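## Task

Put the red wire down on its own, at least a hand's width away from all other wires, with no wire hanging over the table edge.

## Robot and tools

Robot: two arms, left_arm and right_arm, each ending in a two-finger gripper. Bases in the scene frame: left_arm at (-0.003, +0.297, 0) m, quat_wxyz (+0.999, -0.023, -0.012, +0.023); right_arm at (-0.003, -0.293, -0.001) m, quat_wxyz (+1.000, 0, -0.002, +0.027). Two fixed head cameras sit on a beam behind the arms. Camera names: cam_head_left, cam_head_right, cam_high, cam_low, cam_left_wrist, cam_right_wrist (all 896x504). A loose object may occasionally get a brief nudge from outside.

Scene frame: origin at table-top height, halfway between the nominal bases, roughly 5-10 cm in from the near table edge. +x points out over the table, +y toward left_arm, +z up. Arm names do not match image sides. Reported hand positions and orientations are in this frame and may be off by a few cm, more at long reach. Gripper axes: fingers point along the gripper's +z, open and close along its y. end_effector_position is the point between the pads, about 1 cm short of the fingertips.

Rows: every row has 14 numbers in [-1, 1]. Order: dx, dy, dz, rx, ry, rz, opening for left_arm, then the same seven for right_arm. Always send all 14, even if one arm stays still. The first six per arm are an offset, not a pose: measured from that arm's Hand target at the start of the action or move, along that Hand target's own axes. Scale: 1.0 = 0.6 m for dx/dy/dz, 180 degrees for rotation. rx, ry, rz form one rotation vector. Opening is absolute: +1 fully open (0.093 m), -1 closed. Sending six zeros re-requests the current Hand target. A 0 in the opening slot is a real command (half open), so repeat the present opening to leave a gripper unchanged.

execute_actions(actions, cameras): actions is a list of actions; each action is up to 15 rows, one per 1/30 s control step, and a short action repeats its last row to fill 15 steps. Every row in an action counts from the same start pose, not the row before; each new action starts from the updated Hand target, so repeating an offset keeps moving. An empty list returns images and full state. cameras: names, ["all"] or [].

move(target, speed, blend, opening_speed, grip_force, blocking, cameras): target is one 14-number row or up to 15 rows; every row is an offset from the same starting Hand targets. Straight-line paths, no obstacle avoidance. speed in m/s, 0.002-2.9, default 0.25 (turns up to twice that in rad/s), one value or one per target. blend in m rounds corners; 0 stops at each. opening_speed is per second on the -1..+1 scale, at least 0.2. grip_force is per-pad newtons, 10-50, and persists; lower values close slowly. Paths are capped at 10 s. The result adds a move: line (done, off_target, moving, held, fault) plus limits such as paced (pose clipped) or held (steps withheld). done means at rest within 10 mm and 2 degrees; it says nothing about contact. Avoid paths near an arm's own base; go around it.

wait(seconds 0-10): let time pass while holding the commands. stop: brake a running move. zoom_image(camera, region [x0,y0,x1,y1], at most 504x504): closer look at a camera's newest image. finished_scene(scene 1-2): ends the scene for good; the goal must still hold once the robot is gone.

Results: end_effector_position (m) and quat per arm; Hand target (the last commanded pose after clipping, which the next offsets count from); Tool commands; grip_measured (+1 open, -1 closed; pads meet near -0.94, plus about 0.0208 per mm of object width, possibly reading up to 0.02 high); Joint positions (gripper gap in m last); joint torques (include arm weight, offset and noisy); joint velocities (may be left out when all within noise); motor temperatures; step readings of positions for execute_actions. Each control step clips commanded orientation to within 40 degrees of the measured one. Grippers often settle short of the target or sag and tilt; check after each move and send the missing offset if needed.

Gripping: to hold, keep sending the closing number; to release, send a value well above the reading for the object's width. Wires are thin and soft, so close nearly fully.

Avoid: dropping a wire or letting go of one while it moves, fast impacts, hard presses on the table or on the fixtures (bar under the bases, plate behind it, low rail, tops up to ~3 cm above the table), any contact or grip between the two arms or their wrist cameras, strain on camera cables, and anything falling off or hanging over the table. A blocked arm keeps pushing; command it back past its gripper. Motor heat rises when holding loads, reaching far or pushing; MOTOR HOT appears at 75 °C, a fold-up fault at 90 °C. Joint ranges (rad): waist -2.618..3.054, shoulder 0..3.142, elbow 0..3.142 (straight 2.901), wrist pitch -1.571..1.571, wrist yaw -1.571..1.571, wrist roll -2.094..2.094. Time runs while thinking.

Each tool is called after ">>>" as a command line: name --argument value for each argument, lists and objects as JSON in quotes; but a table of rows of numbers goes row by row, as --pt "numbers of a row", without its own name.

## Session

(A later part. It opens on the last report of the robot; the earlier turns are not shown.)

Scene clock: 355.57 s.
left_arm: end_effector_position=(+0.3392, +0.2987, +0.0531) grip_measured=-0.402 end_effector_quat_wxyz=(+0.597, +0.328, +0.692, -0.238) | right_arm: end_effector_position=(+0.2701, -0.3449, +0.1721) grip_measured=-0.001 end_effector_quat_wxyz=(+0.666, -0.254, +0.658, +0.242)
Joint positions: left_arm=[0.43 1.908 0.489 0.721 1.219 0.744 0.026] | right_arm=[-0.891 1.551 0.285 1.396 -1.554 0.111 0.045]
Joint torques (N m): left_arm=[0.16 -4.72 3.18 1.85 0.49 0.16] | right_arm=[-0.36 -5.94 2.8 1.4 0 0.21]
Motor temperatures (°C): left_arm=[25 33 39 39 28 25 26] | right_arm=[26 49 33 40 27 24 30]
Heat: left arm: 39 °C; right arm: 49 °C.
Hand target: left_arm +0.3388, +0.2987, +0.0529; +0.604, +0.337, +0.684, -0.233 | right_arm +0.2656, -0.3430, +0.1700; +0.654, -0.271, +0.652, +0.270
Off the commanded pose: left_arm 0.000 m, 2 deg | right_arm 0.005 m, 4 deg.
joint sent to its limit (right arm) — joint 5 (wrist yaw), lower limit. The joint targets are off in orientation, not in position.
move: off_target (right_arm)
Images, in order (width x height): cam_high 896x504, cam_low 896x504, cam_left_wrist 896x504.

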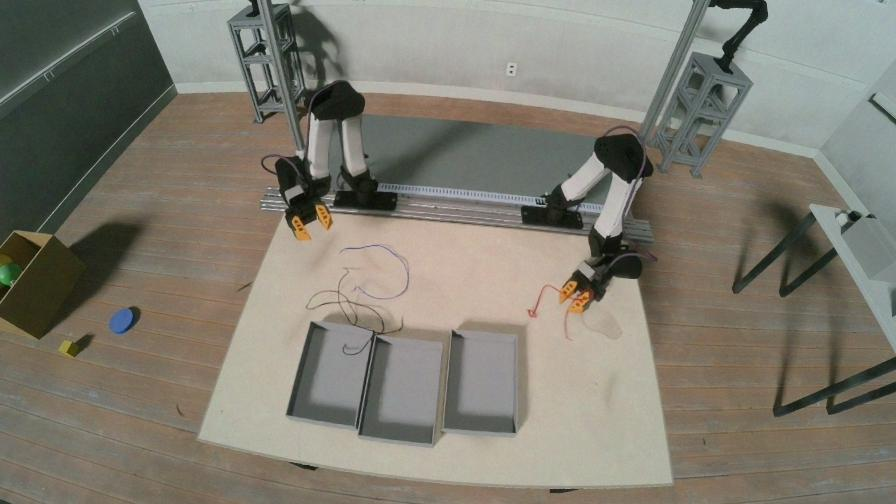

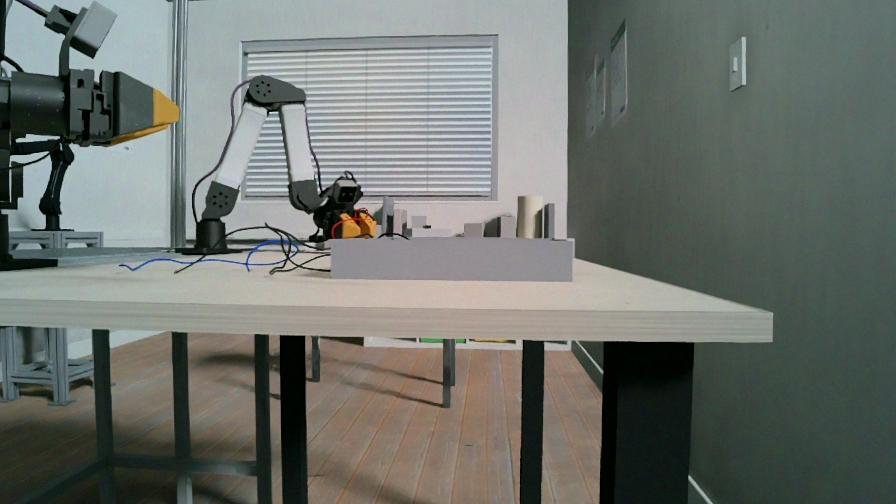

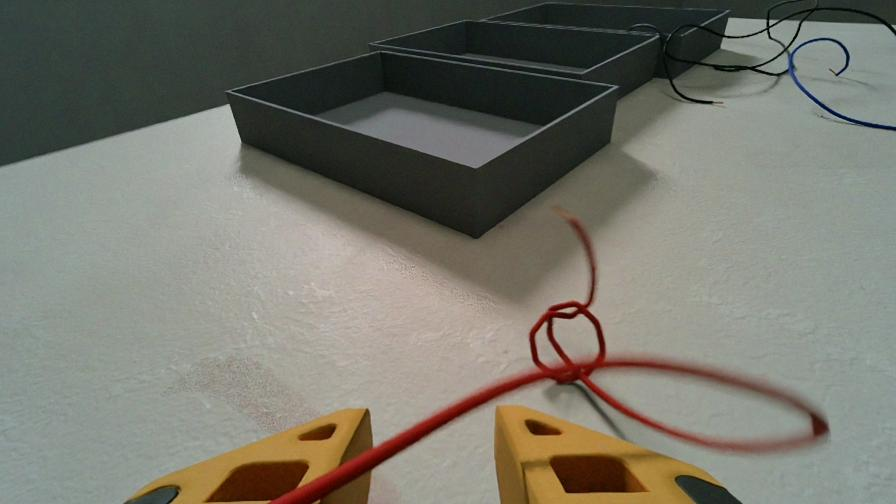

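>>> move --target '[0.02,0,-0.15,0,0,0,-0.4,0,0,0,0,0,0,0]' --speed 0.12 --cameras '["cam_high","cam_left_wrist","cam_low"]'

>>> zoom_image --camera "cam_low" --region '[200, 60, 440, 300]'

>>> zoom_image --camera "cam_high" --region '[460, 190, 660, 360]'

Scene clock: 362.23 s.
left_arm: end_effector_position=(+0.2757, +0.3644, +0.0556) grip_measured=-0.402 end_effector_quat_wxyz=(+0.601, +0.331, +0.688, -0.235) | right_arm: end_effector_position=(+0.2701, -0.3449, +0.1721) grip_measured=-0.001 end_effector_quat_wxyz=(+0.666, -0.254, +0.658, +0.242)
Joint positions: left_arm=[0.788 1.965 0.809 -0.767 1.339 2.02 0.026] | right_arm=[-0.891 1.551 0.285 1.396 -1.554 0.111 0.045]
Joint torques (N m): left_arm=[-0.29 -4.97 4.53 -0.49 0.59 0.18] | right_arm=[-0.34 -5.72 2.65 1.33 -0.02 0.26]
Heat: left arm: 39 °C; right arm: 49 °C.
Hand target: left_arm +0.2781, +0.3662, +0.0558; +0.604, +0.337, +0.684, -0.233 | right_arm +0.2656, -0.3430, +0.1700; +0.654, -0.271, +0.652, +0.270
Off the commanded pose: left_arm 0.003 m, 1 deg | right_arm 0.005 m, 4 deg.
joint sent to its limit (right arm) — joint 5 (wrist yaw), lower limit. The joint targets are off in orientation, not in position.
move: off_target (right_arm)
Images, in order (width x height): cam_high 896x504, cam_low 896x504, cam_left_wrist 896x504.

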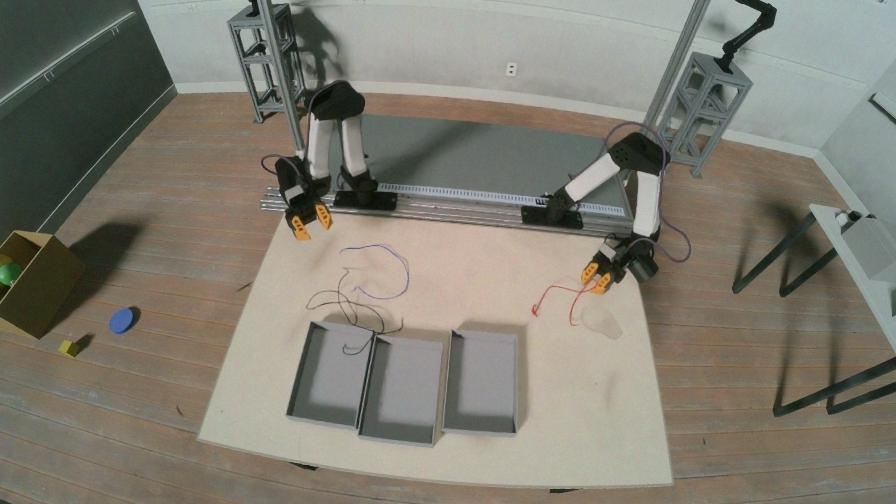

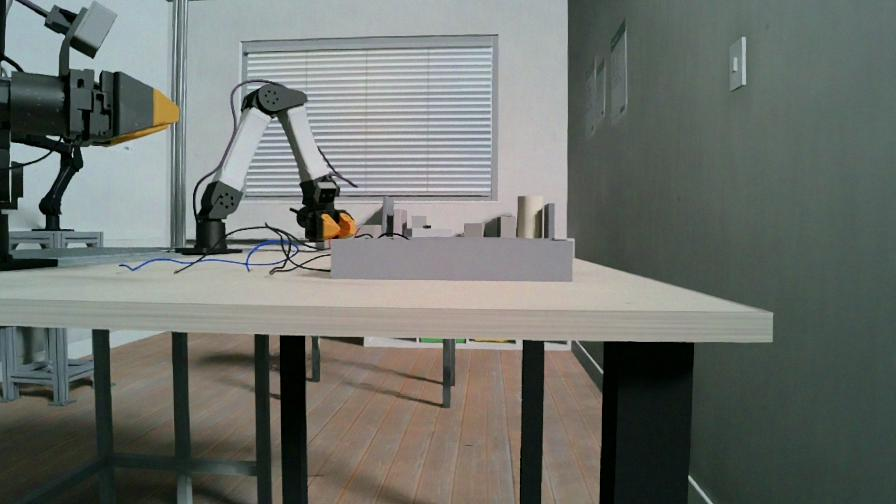

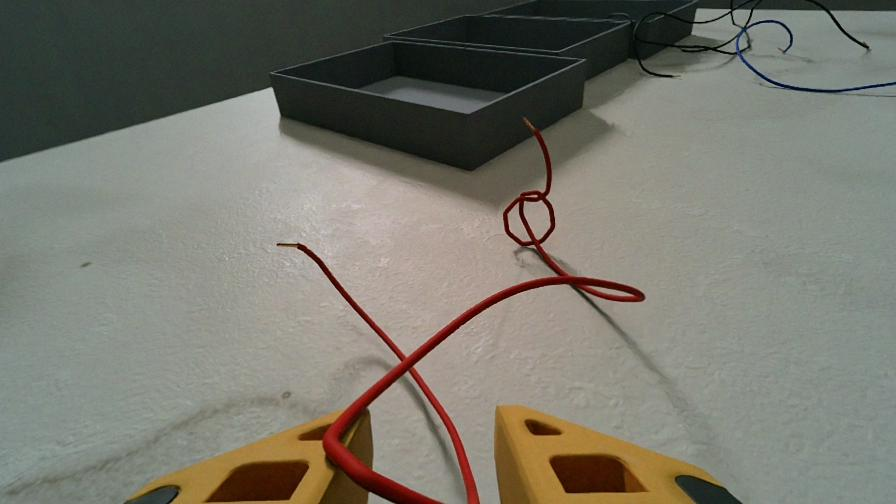

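Scaled by 2.100 from the camera's 896x504 image, which has a finer 1280x720 frame.

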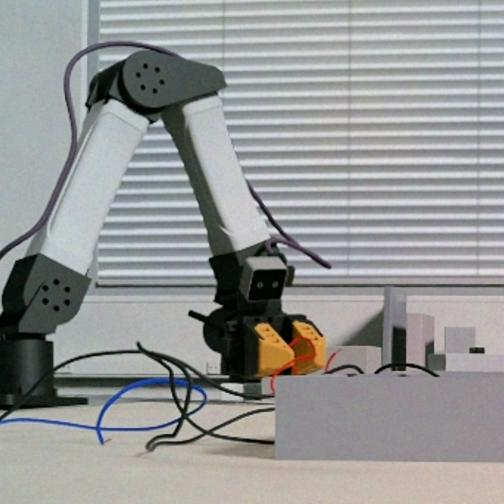

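Scaled by 2.520 from the camera's 896x504 image, which has a finer 1280x720 frame.

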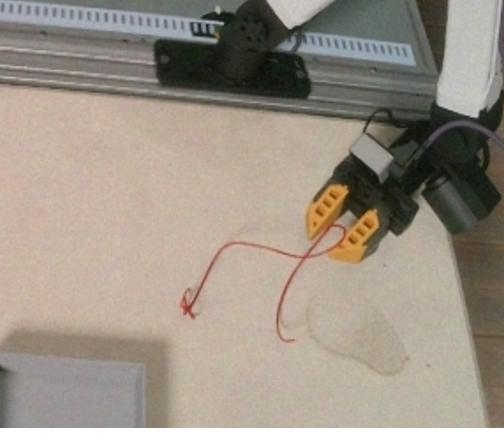

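>>> move --target '[0.01,0,-0.1,-0.11,0,0,-0.4,0,0,0,0,0,0,0]' --speed 0.12 --cameras '["cam_high","cam_left_wrist"]'

>>> zoom_image --camera "cam_high" --region '[460, 190, 660, 360]'

Scene clock: 369.03 s.
left_arm: end_effector_position=(+0.2368, +0.4081, +0.0504) grip_measured=-0.402 end_effector_quat_wxyz=(+0.642, +0.225, +0.722, -0.127) | right_arm: end_effector_position=(+0.2701, -0.3449, +0.1721) grip_measured=-0.001 end_effector_quat_wxyz=(+0.666, -0.254, +0.658, +0.242)
Joint positions: left_arm=[1.053 1.821 0.562 -0.419 1.382 1.816 0.026] | right_arm=[-0.891 1.551 0.285 1.396 -1.554 0.111 0.045]
Joint torques (N m): left_arm=[0.27 -7.16 2.54 0.25 0.84 -0.12] | right_arm=[-0.21 -5.97 2.7 1.39 -0.12 0.25]
Heat: left arm: 38 °C; right arm: 48 °C.
Hand target: left_arm +0.2377, +0.4107, +0.0597; +0.653, +0.228, +0.714, -0.112 | right_arm +0.2656, -0.3430, +0.1700; +0.654, -0.271, +0.652, +0.270
Off the commanded pose: left_arm 0.010 m, 2 deg | right_arm 0.005 m, 4 deg.
joint sent to its limit (right arm) — joint 5 (wrist yaw), lower limit. The joint targets are off in orientation, not in position.
move: off_target (right_arm)
Images, in order (width x height): cam_high 896x504, cam_left_wrist 896x504.

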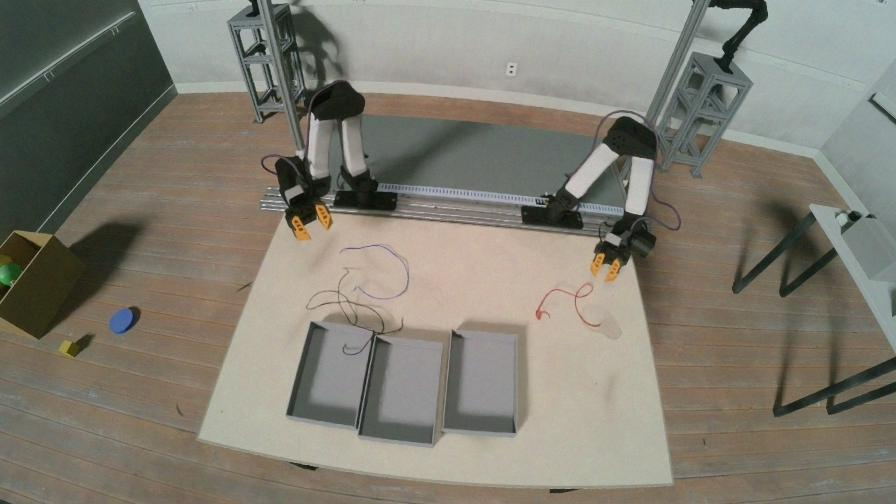

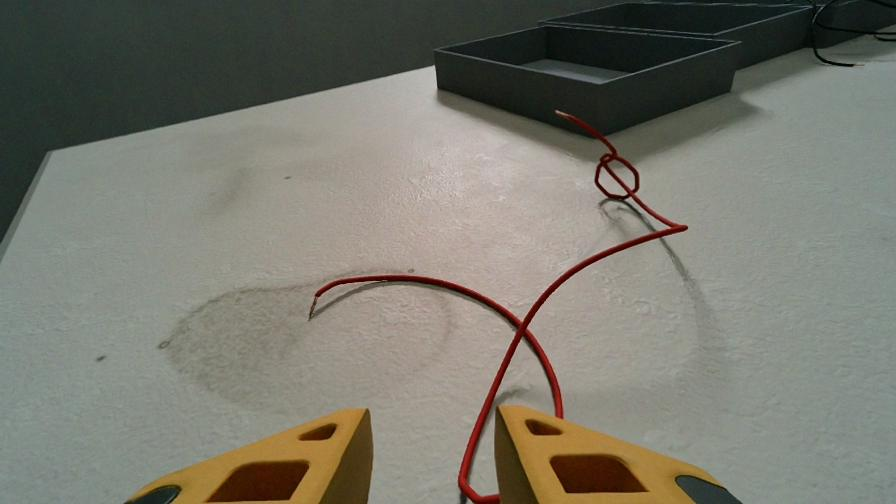

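Scaled by 2.520 from the camera's 896x504 image, which has a finer 1280x720 frame.

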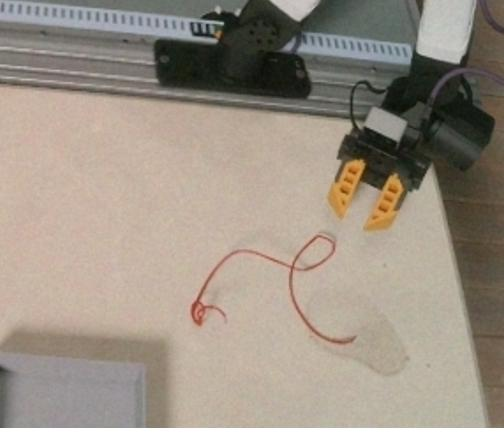

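>>> move --target '[-0.1,0,-0.04,0,0,0,-0.4,0,0,0,0,0,0,0]' --speed 0.2 --cameras '["cam_high","cam_left_wrist","cam_low"]'

>>> zoom_image --camera "cam_high" --region '[280, 190, 660, 360]'

>>> zoom_image --camera "cam_left_wrist" --region '[300, 200, 800, 500]'

Scene clock: 376.37 s.
left_arm: end_effector_position=(+0.2184, +0.4058, +0.1188) grip_measured=-0.402 end_effector_quat_wxyz=(+0.648, +0.220, +0.720, -0.118) | right_arm: end_effector_position=(+0.2701, -0.3449, +0.1721) grip_measured=-0.001 end_effector_quat_wxyz=(+0.666, -0.254, +0.658, +0.242)
Joint positions: left_arm=[1.119 1.593 0.662 -0.998 1.383 2.082 0.026] | right_arm=[-0.891 1.551 0.285 1.396 -1.554 0.111 0.045]
Joint torques (N m): left_arm=[0.32 -3.18 5.49 -0.49 0.61 0.23] | right_arm=[-0.65 -5.85 2.89 1.34 0.02 0.2]
Heat: left arm: 37 °C; right arm: 48 °C.
Hand target: left_arm +0.2192, +0.4109, +0.1216; +0.653, +0.229, +0.714, -0.112 | right_arm +0.2656, -0.3430, +0.1700; +0.654, -0.271, +0.652, +0.270
Off the commanded pose: left_arm 0.006 m, 1 deg | right_arm 0.005 m, 4 deg.
joint sent to its limit (left arm) — joint 6 (wrist roll), upper limit. The joint targets still meet the commanded pose.
joint sent to its limit (right arm) — joint 5 (wrist yaw), lower limit. The joint targets are off in orientation, not in position.
move: off_target (right_arm)
Images, in order (width x height): cam_high 896x504, cam_low 896x504, cam_left_wrist 896x504.

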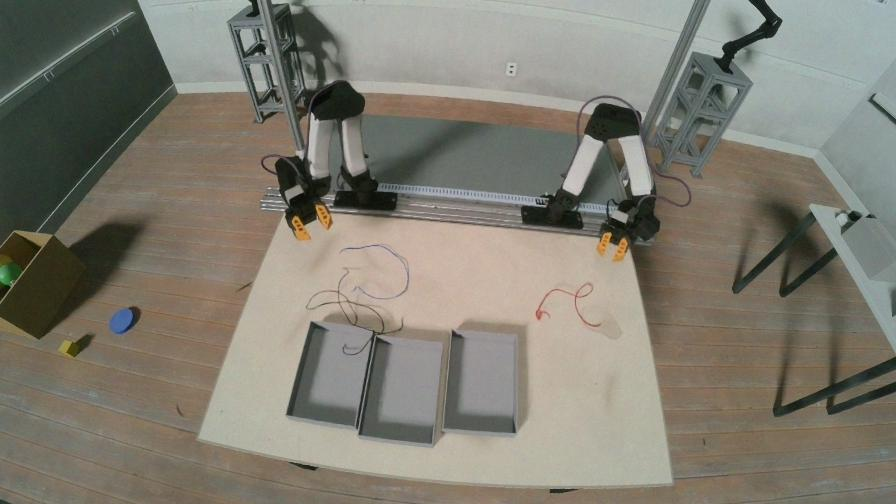

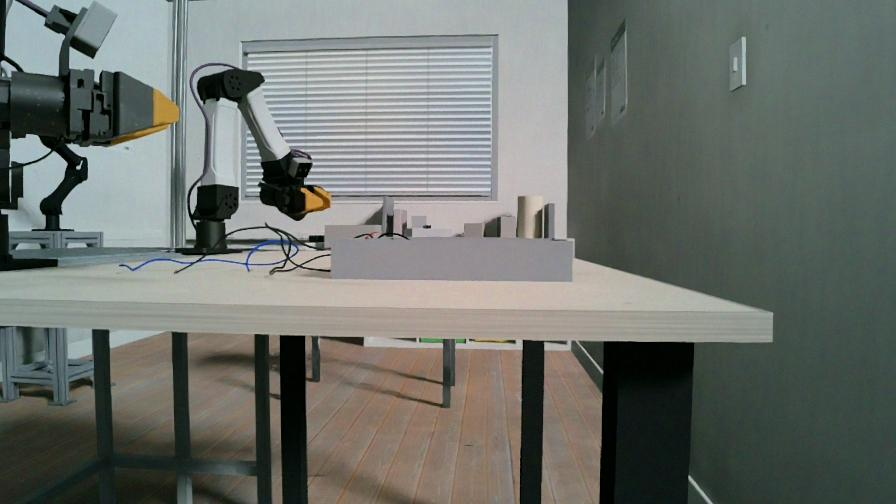

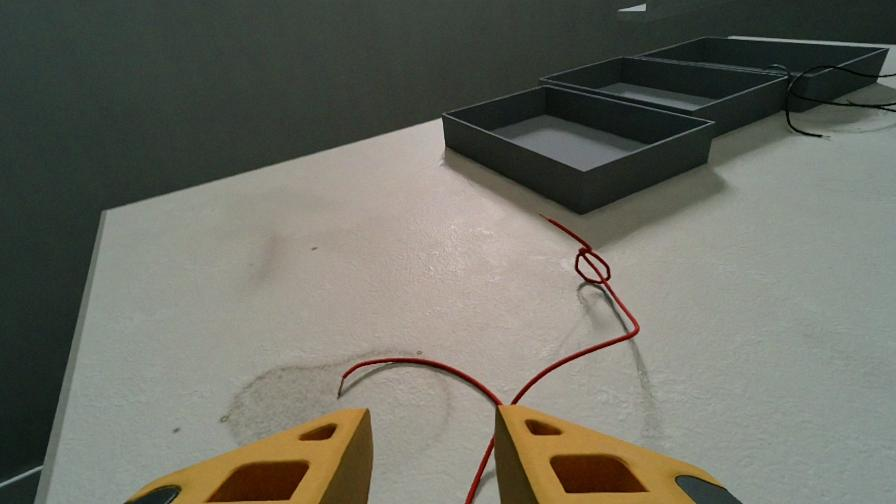

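Scaled by 1.326 from the camera's 896x504 image, which has a finer 1280x720 frame.

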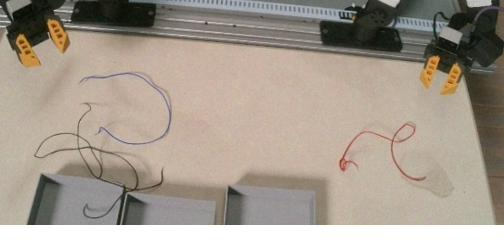

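Scaled by 1.008 from the camera's 896x504 image, which has a finer 1280x720 frame.

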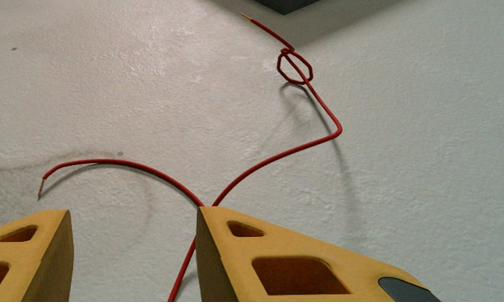

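>>> zoom_image --camera "cam_low" --region '[310, 190, 430, 290]'

>>> execute_actions --actions '[]'

>>> zoom_image --camera "cam_head_left" --region '[220, 110, 420, 250]'

Scaled by 4.200 from the camera's 896x504 image, which has a finer 1280x720 frame.

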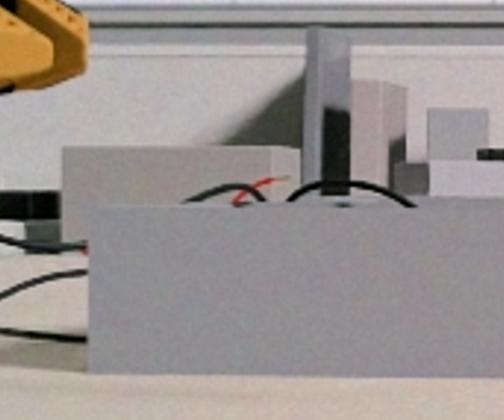

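Scene clock: 382.27 s.
left_arm: end_effector_position=(+0.2184, +0.4057, +0.1189) grip_measured=-0.402 end_effector_quat_wxyz=(+0.648, +0.220, +0.720, -0.118) | right_arm: end_effector_position=(+0.2701, -0.3449, +0.1721) grip_measured=-0.001 end_effector_quat_wxyz=(+0.666, -0.254, +0.658, +0.242)
Joint positions: left_arm=[1.119 1.593 0.662 -0.999 1.383 2.083 0.026] | right_arm=[-0.891 1.551 0.285 1.396 -1.554 0.111 0.045]
Joint velocities: within noise
Joint torques (N m): left_arm=[0.34 -3.11 5.5 -0.51 0.61 0.21] | right_arm=[-0.39 -5.7 2.86 1.37 -0.02 0.23]
Motor temperatures (°C): left_arm=[25 35 37 35 28 25 26] | right_arm=[26 48 32 38 27 23 30]
Heat: left arm: 37 °C; right arm: 48 °C.
Hand target: left_arm +0.2192, +0.4109, +0.1216; +0.653, +0.228, +0.714, -0.112 | right_arm +0.2656, -0.3430, +0.1700; +0.654, -0.271, +0.652, +0.270
Tool commands: left_gripper/opening=-0.4 right_gripper/opening=+0.0
Off the commanded pose: left_arm 0.006 m, 1 deg | right_arm 0.005 m, 4 deg.

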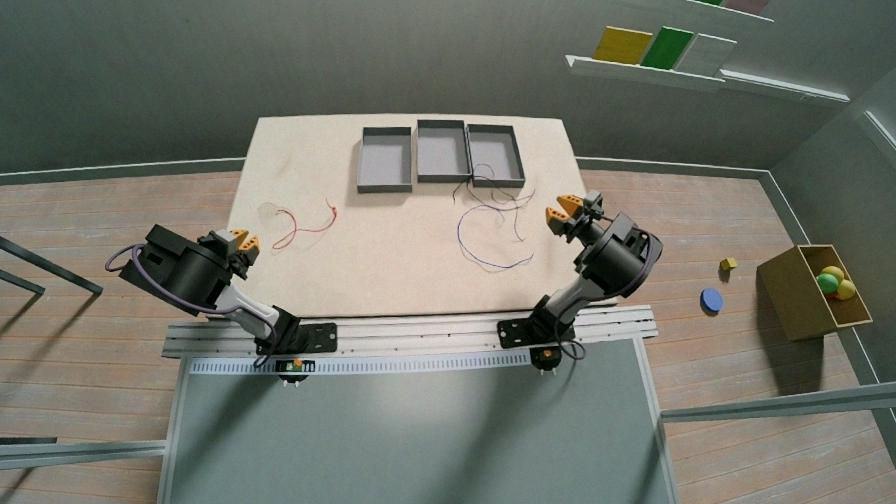

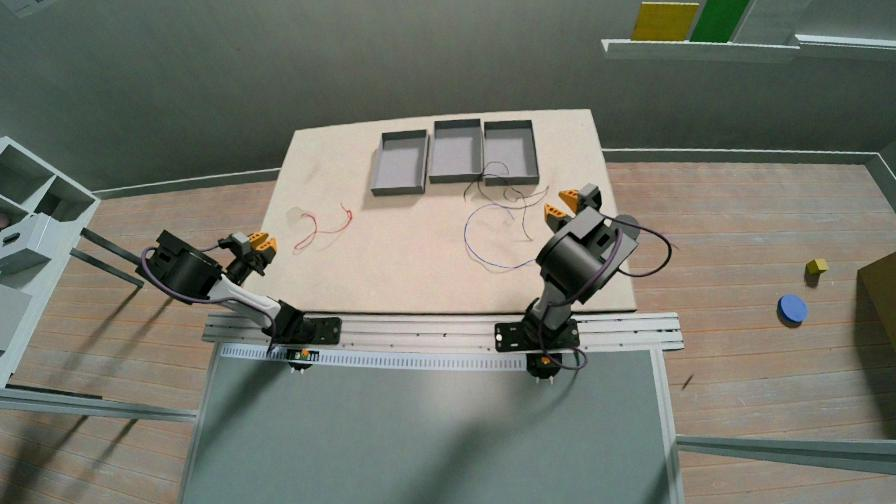

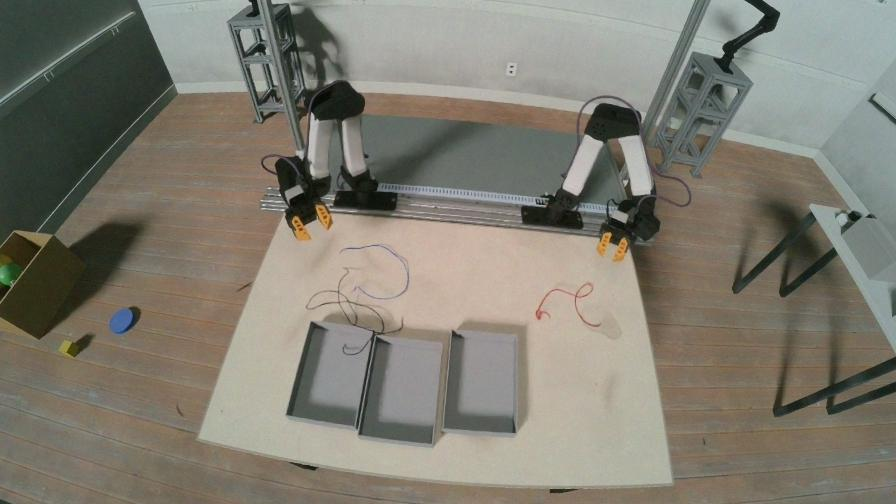

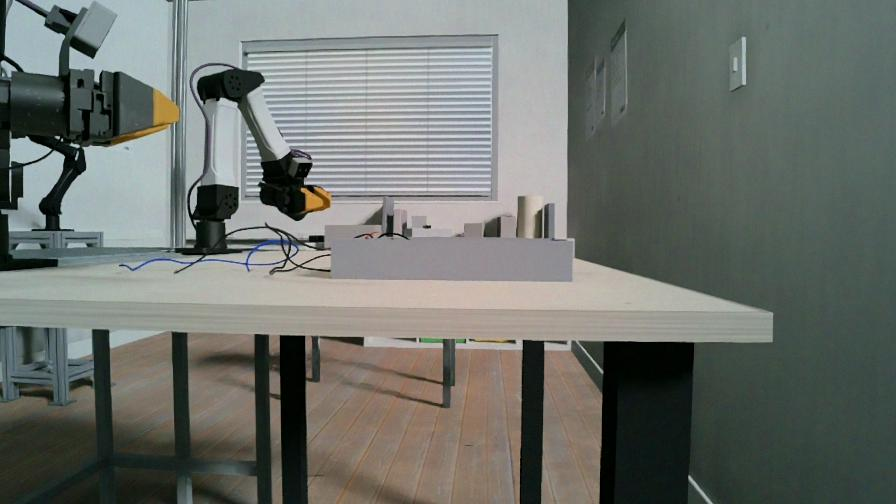

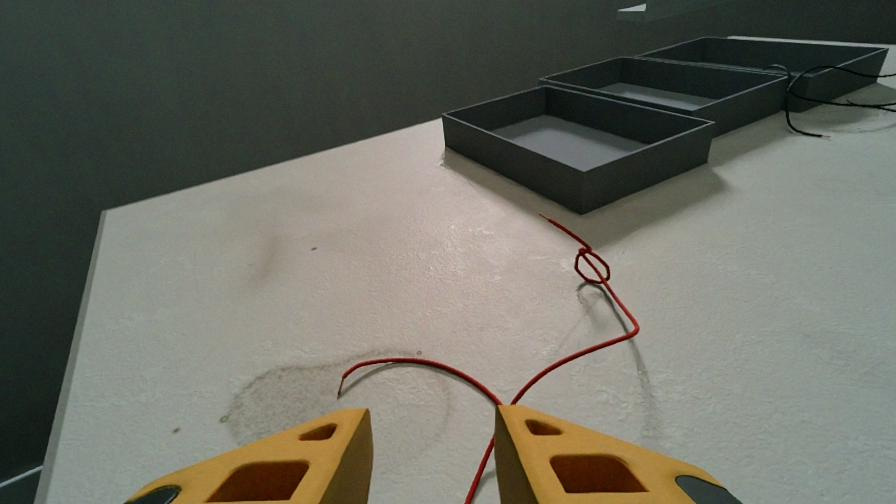

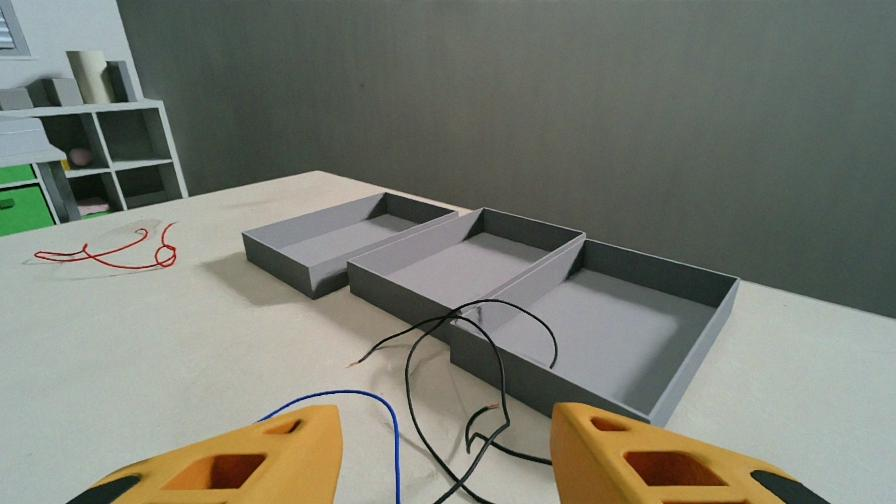

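Scaled by 2.520 from the camera's 896x504 image, which has a finer 1280x720 frame.

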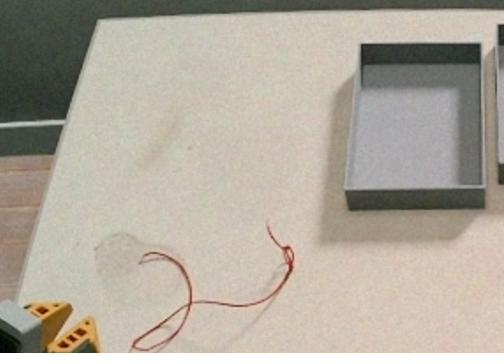

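>>> move --target '[-0.072,-0.173,0.375,0.11,0.14,0,-0.9,0,0,0,0,0,0,0]' --speed 0.25 --cameras '["cam_high","cam_left_wrist","cam_low","cam_right_wrist"]'

>>> zoom_image --camera "cam_high" --region '[460, 190, 660, 360]'

Scene clock: 393.07 s.
left_arm: end_effector_position=(+0.3584, +0.2117, +0.1124) grip_measured=-0.898 end_effector_quat_wxyz=(+0.419, +0.353, +0.816, -0.187) | right_arm: end_effector_position=(+0.2701, -0.3449, +0.1721) grip_measured=-0.001 end_effector_quat_wxyz=(+0.666, -0.254, +0.658, +0.242)
Joint positions: left_arm=[-0.024 1.504 0.783 -0.148 0.625 0.61 0.002] | right_arm=[-0.891 1.551 0.285 1.396 -1.554 0.111 0.045]
Joint torques (N m): left_arm=[-0.81 -3.96 8.06 1.98 0.21 -0.12] | right_arm=[-0.36 -5.85 2.91 1.4 -0.03 0.21]
Heat: left arm: 37 °C; right arm: 47 °C.
Hand target: left_arm +0.3702, +0.2097, +0.1220; +0.433, +0.355, +0.809, -0.180 | right_arm +0.2656, -0.3430, +0.1700; +0.654, -0.271, +0.652, +0.270
Off the commanded pose: left_arm 0.015 m, 2 deg | right_arm 0.005 m, 4 deg.
joint sent to its limit (right arm) — joint 5 (wrist yaw), lower limit. The joint targets are off in orientation, not in position.
move: off_target (left_arm, right_arm)
Images, in order (width x height): cam_high 896x504, cam_low 896x504, cam_left_wrist 896x504, cam_right_wrist 896x504.

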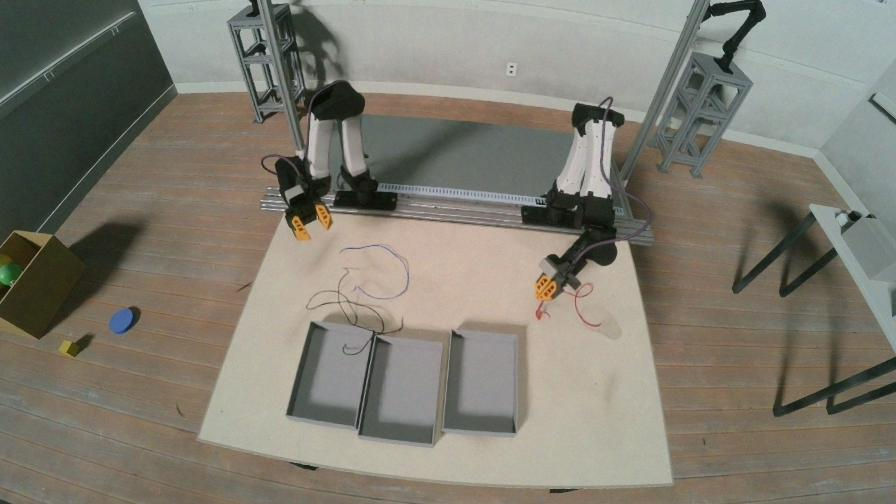

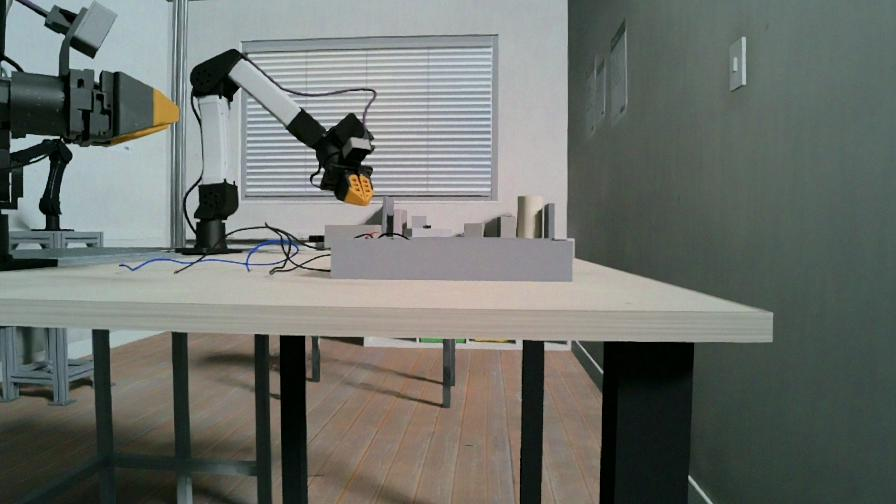

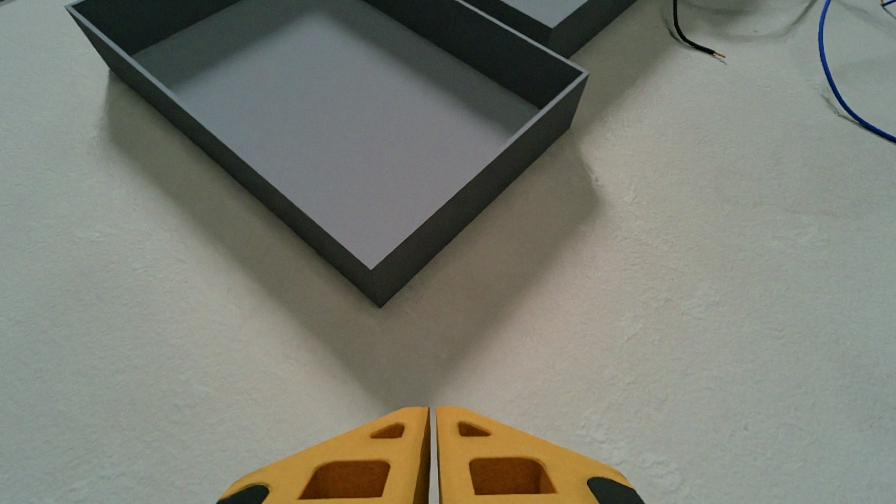

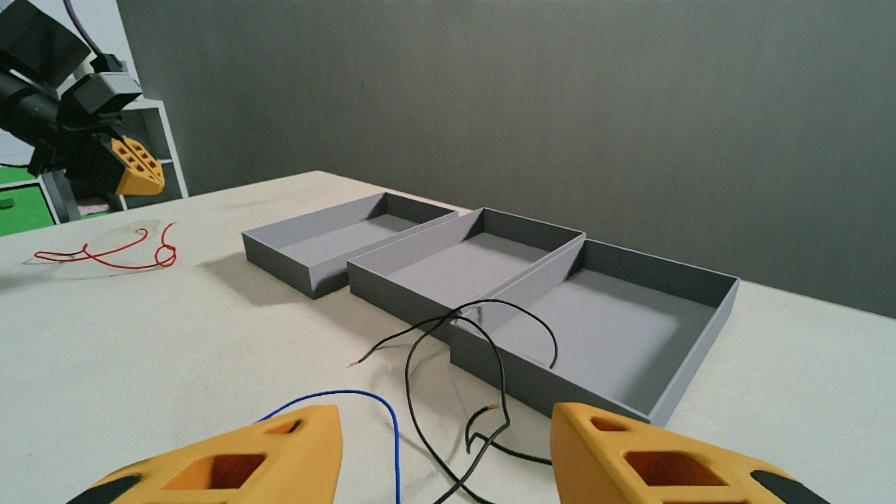

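Scaled by 2.520 from the camera's 896x504 image, which has a finer 1280x720 frame.

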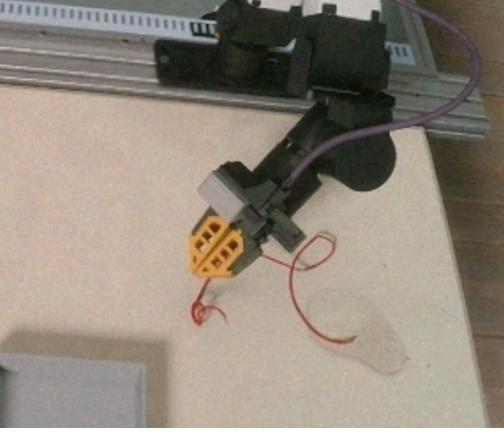

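>>> move --pt "0.115 0.004 0.084 0 0 0 -0.9 0 0 0 0 0 0 0" --pt "0 0 0 0 0 0 -0.9 0 0 0 0 0 0 0" --speed 0.12 --cameras '["cam_high","cam_low","cam_right_wrist","cam_head_left"]'

>>> zoom_image --camera "cam_right_wrist" --region '[0, 150, 250, 300]'

>>> zoom_image --camera "cam_high" --region '[460, 190, 660, 360]'

Scene clock: 402.73 s.
left_arm: end_effector_position=(+0.3626, +0.2115, +0.1031) grip_measured=-0.898 end_effector_quat_wxyz=(+0.413, +0.350, +0.819, -0.190) | right_arm: end_effector_position=(+0.2701, -0.3449, +0.1721) grip_measured=-0.001 end_effector_quat_wxyz=(+0.666, -0.254, +0.658, +0.242)
Joint positions: left_arm=[-0.024 1.543 0.786 -0.124 0.624 0.607 0.002] | right_arm=[-0.891 1.551 0.285 1.396 -1.554 0.111 0.045]
Joint torques (N m): left_arm=[-0.87 -7.17 7.71 1.69 0.24 -0.11] | right_arm=[-0.49 -5.98 2.7 1.42 -0.07 0.24]
Heat: left arm: 38 °C; right arm: 47 °C.
Hand target: left_arm +0.3702, +0.2097, +0.1220; +0.433, +0.355, +0.809, -0.180 | right_arm +0.2656, -0.3430, +0.1700; +0.654, -0.271, +0.652, +0.270
Off the commanded pose: left_arm 0.021 m, 3 deg | right_arm 0.005 m, 4 deg.
joint sent to its limit (right arm) — joint 5 (wrist yaw), lower limit. The joint targets are off in orientation, not in position.
move: off_target (left_arm, right_arm)
Images, in order (width x height): cam_head_left 896x504, cam_high 896x504, cam_low 896x504, cam_right_wrist 896x504.

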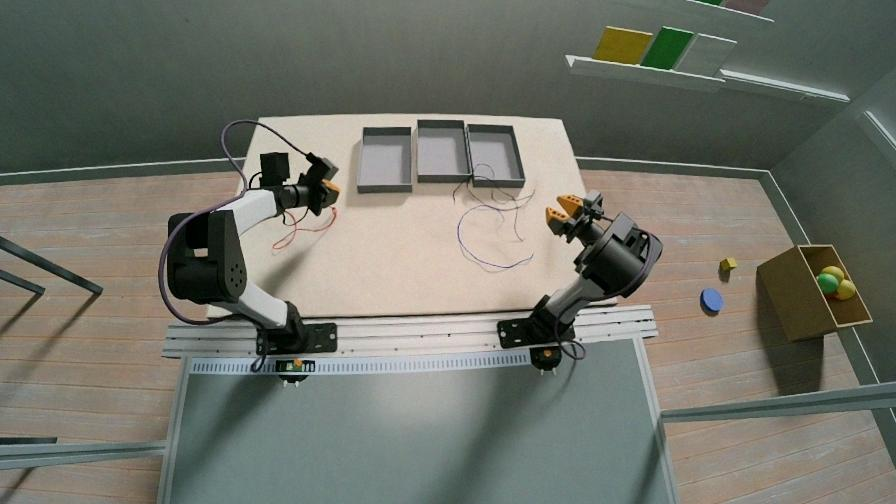

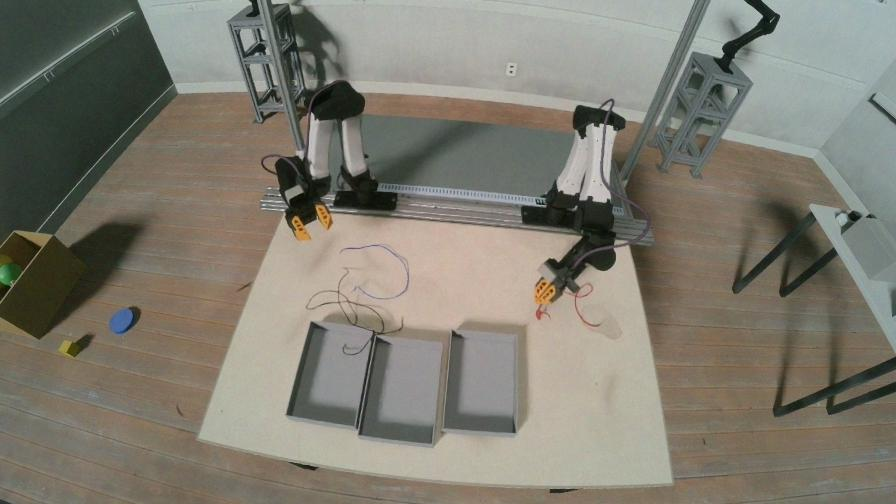

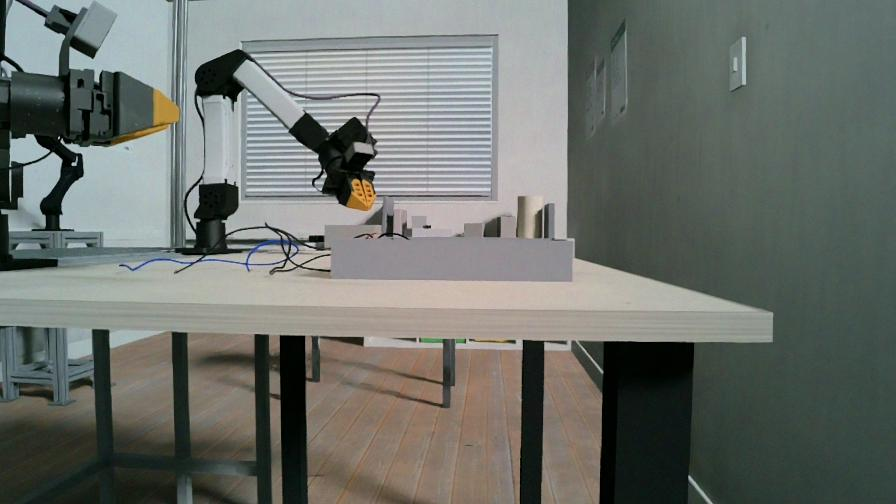

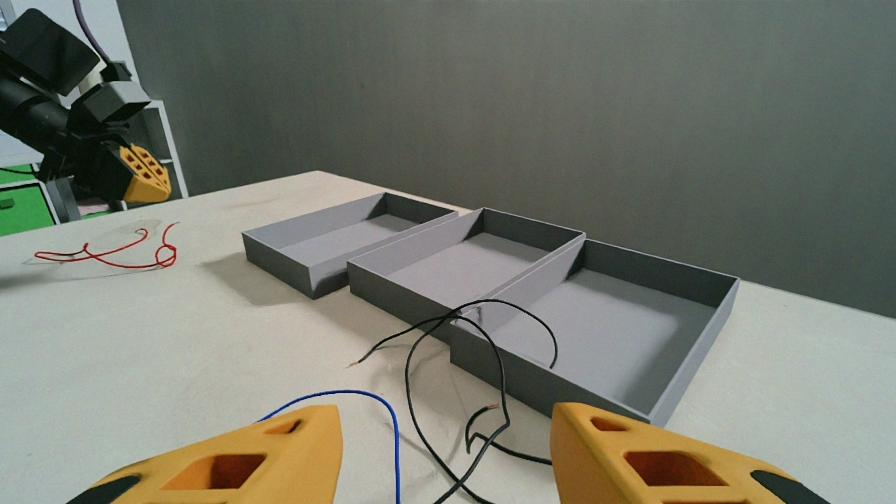

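Scaled by 2.016 from the camera's 896x504 image, which has a finer 1280x720 frame.

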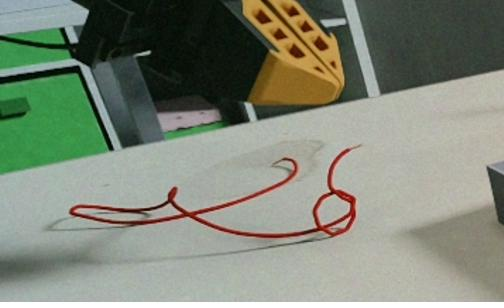

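Scaled by 2.520 from the camera's 896x504 image, which has a finer 1280x720 frame.

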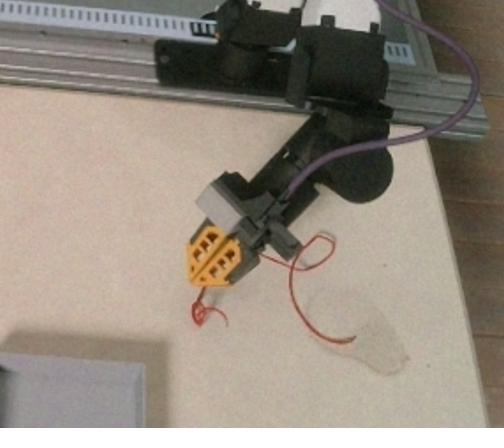

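>>> finished_scene --scene 2

The scene is finished: the task was done.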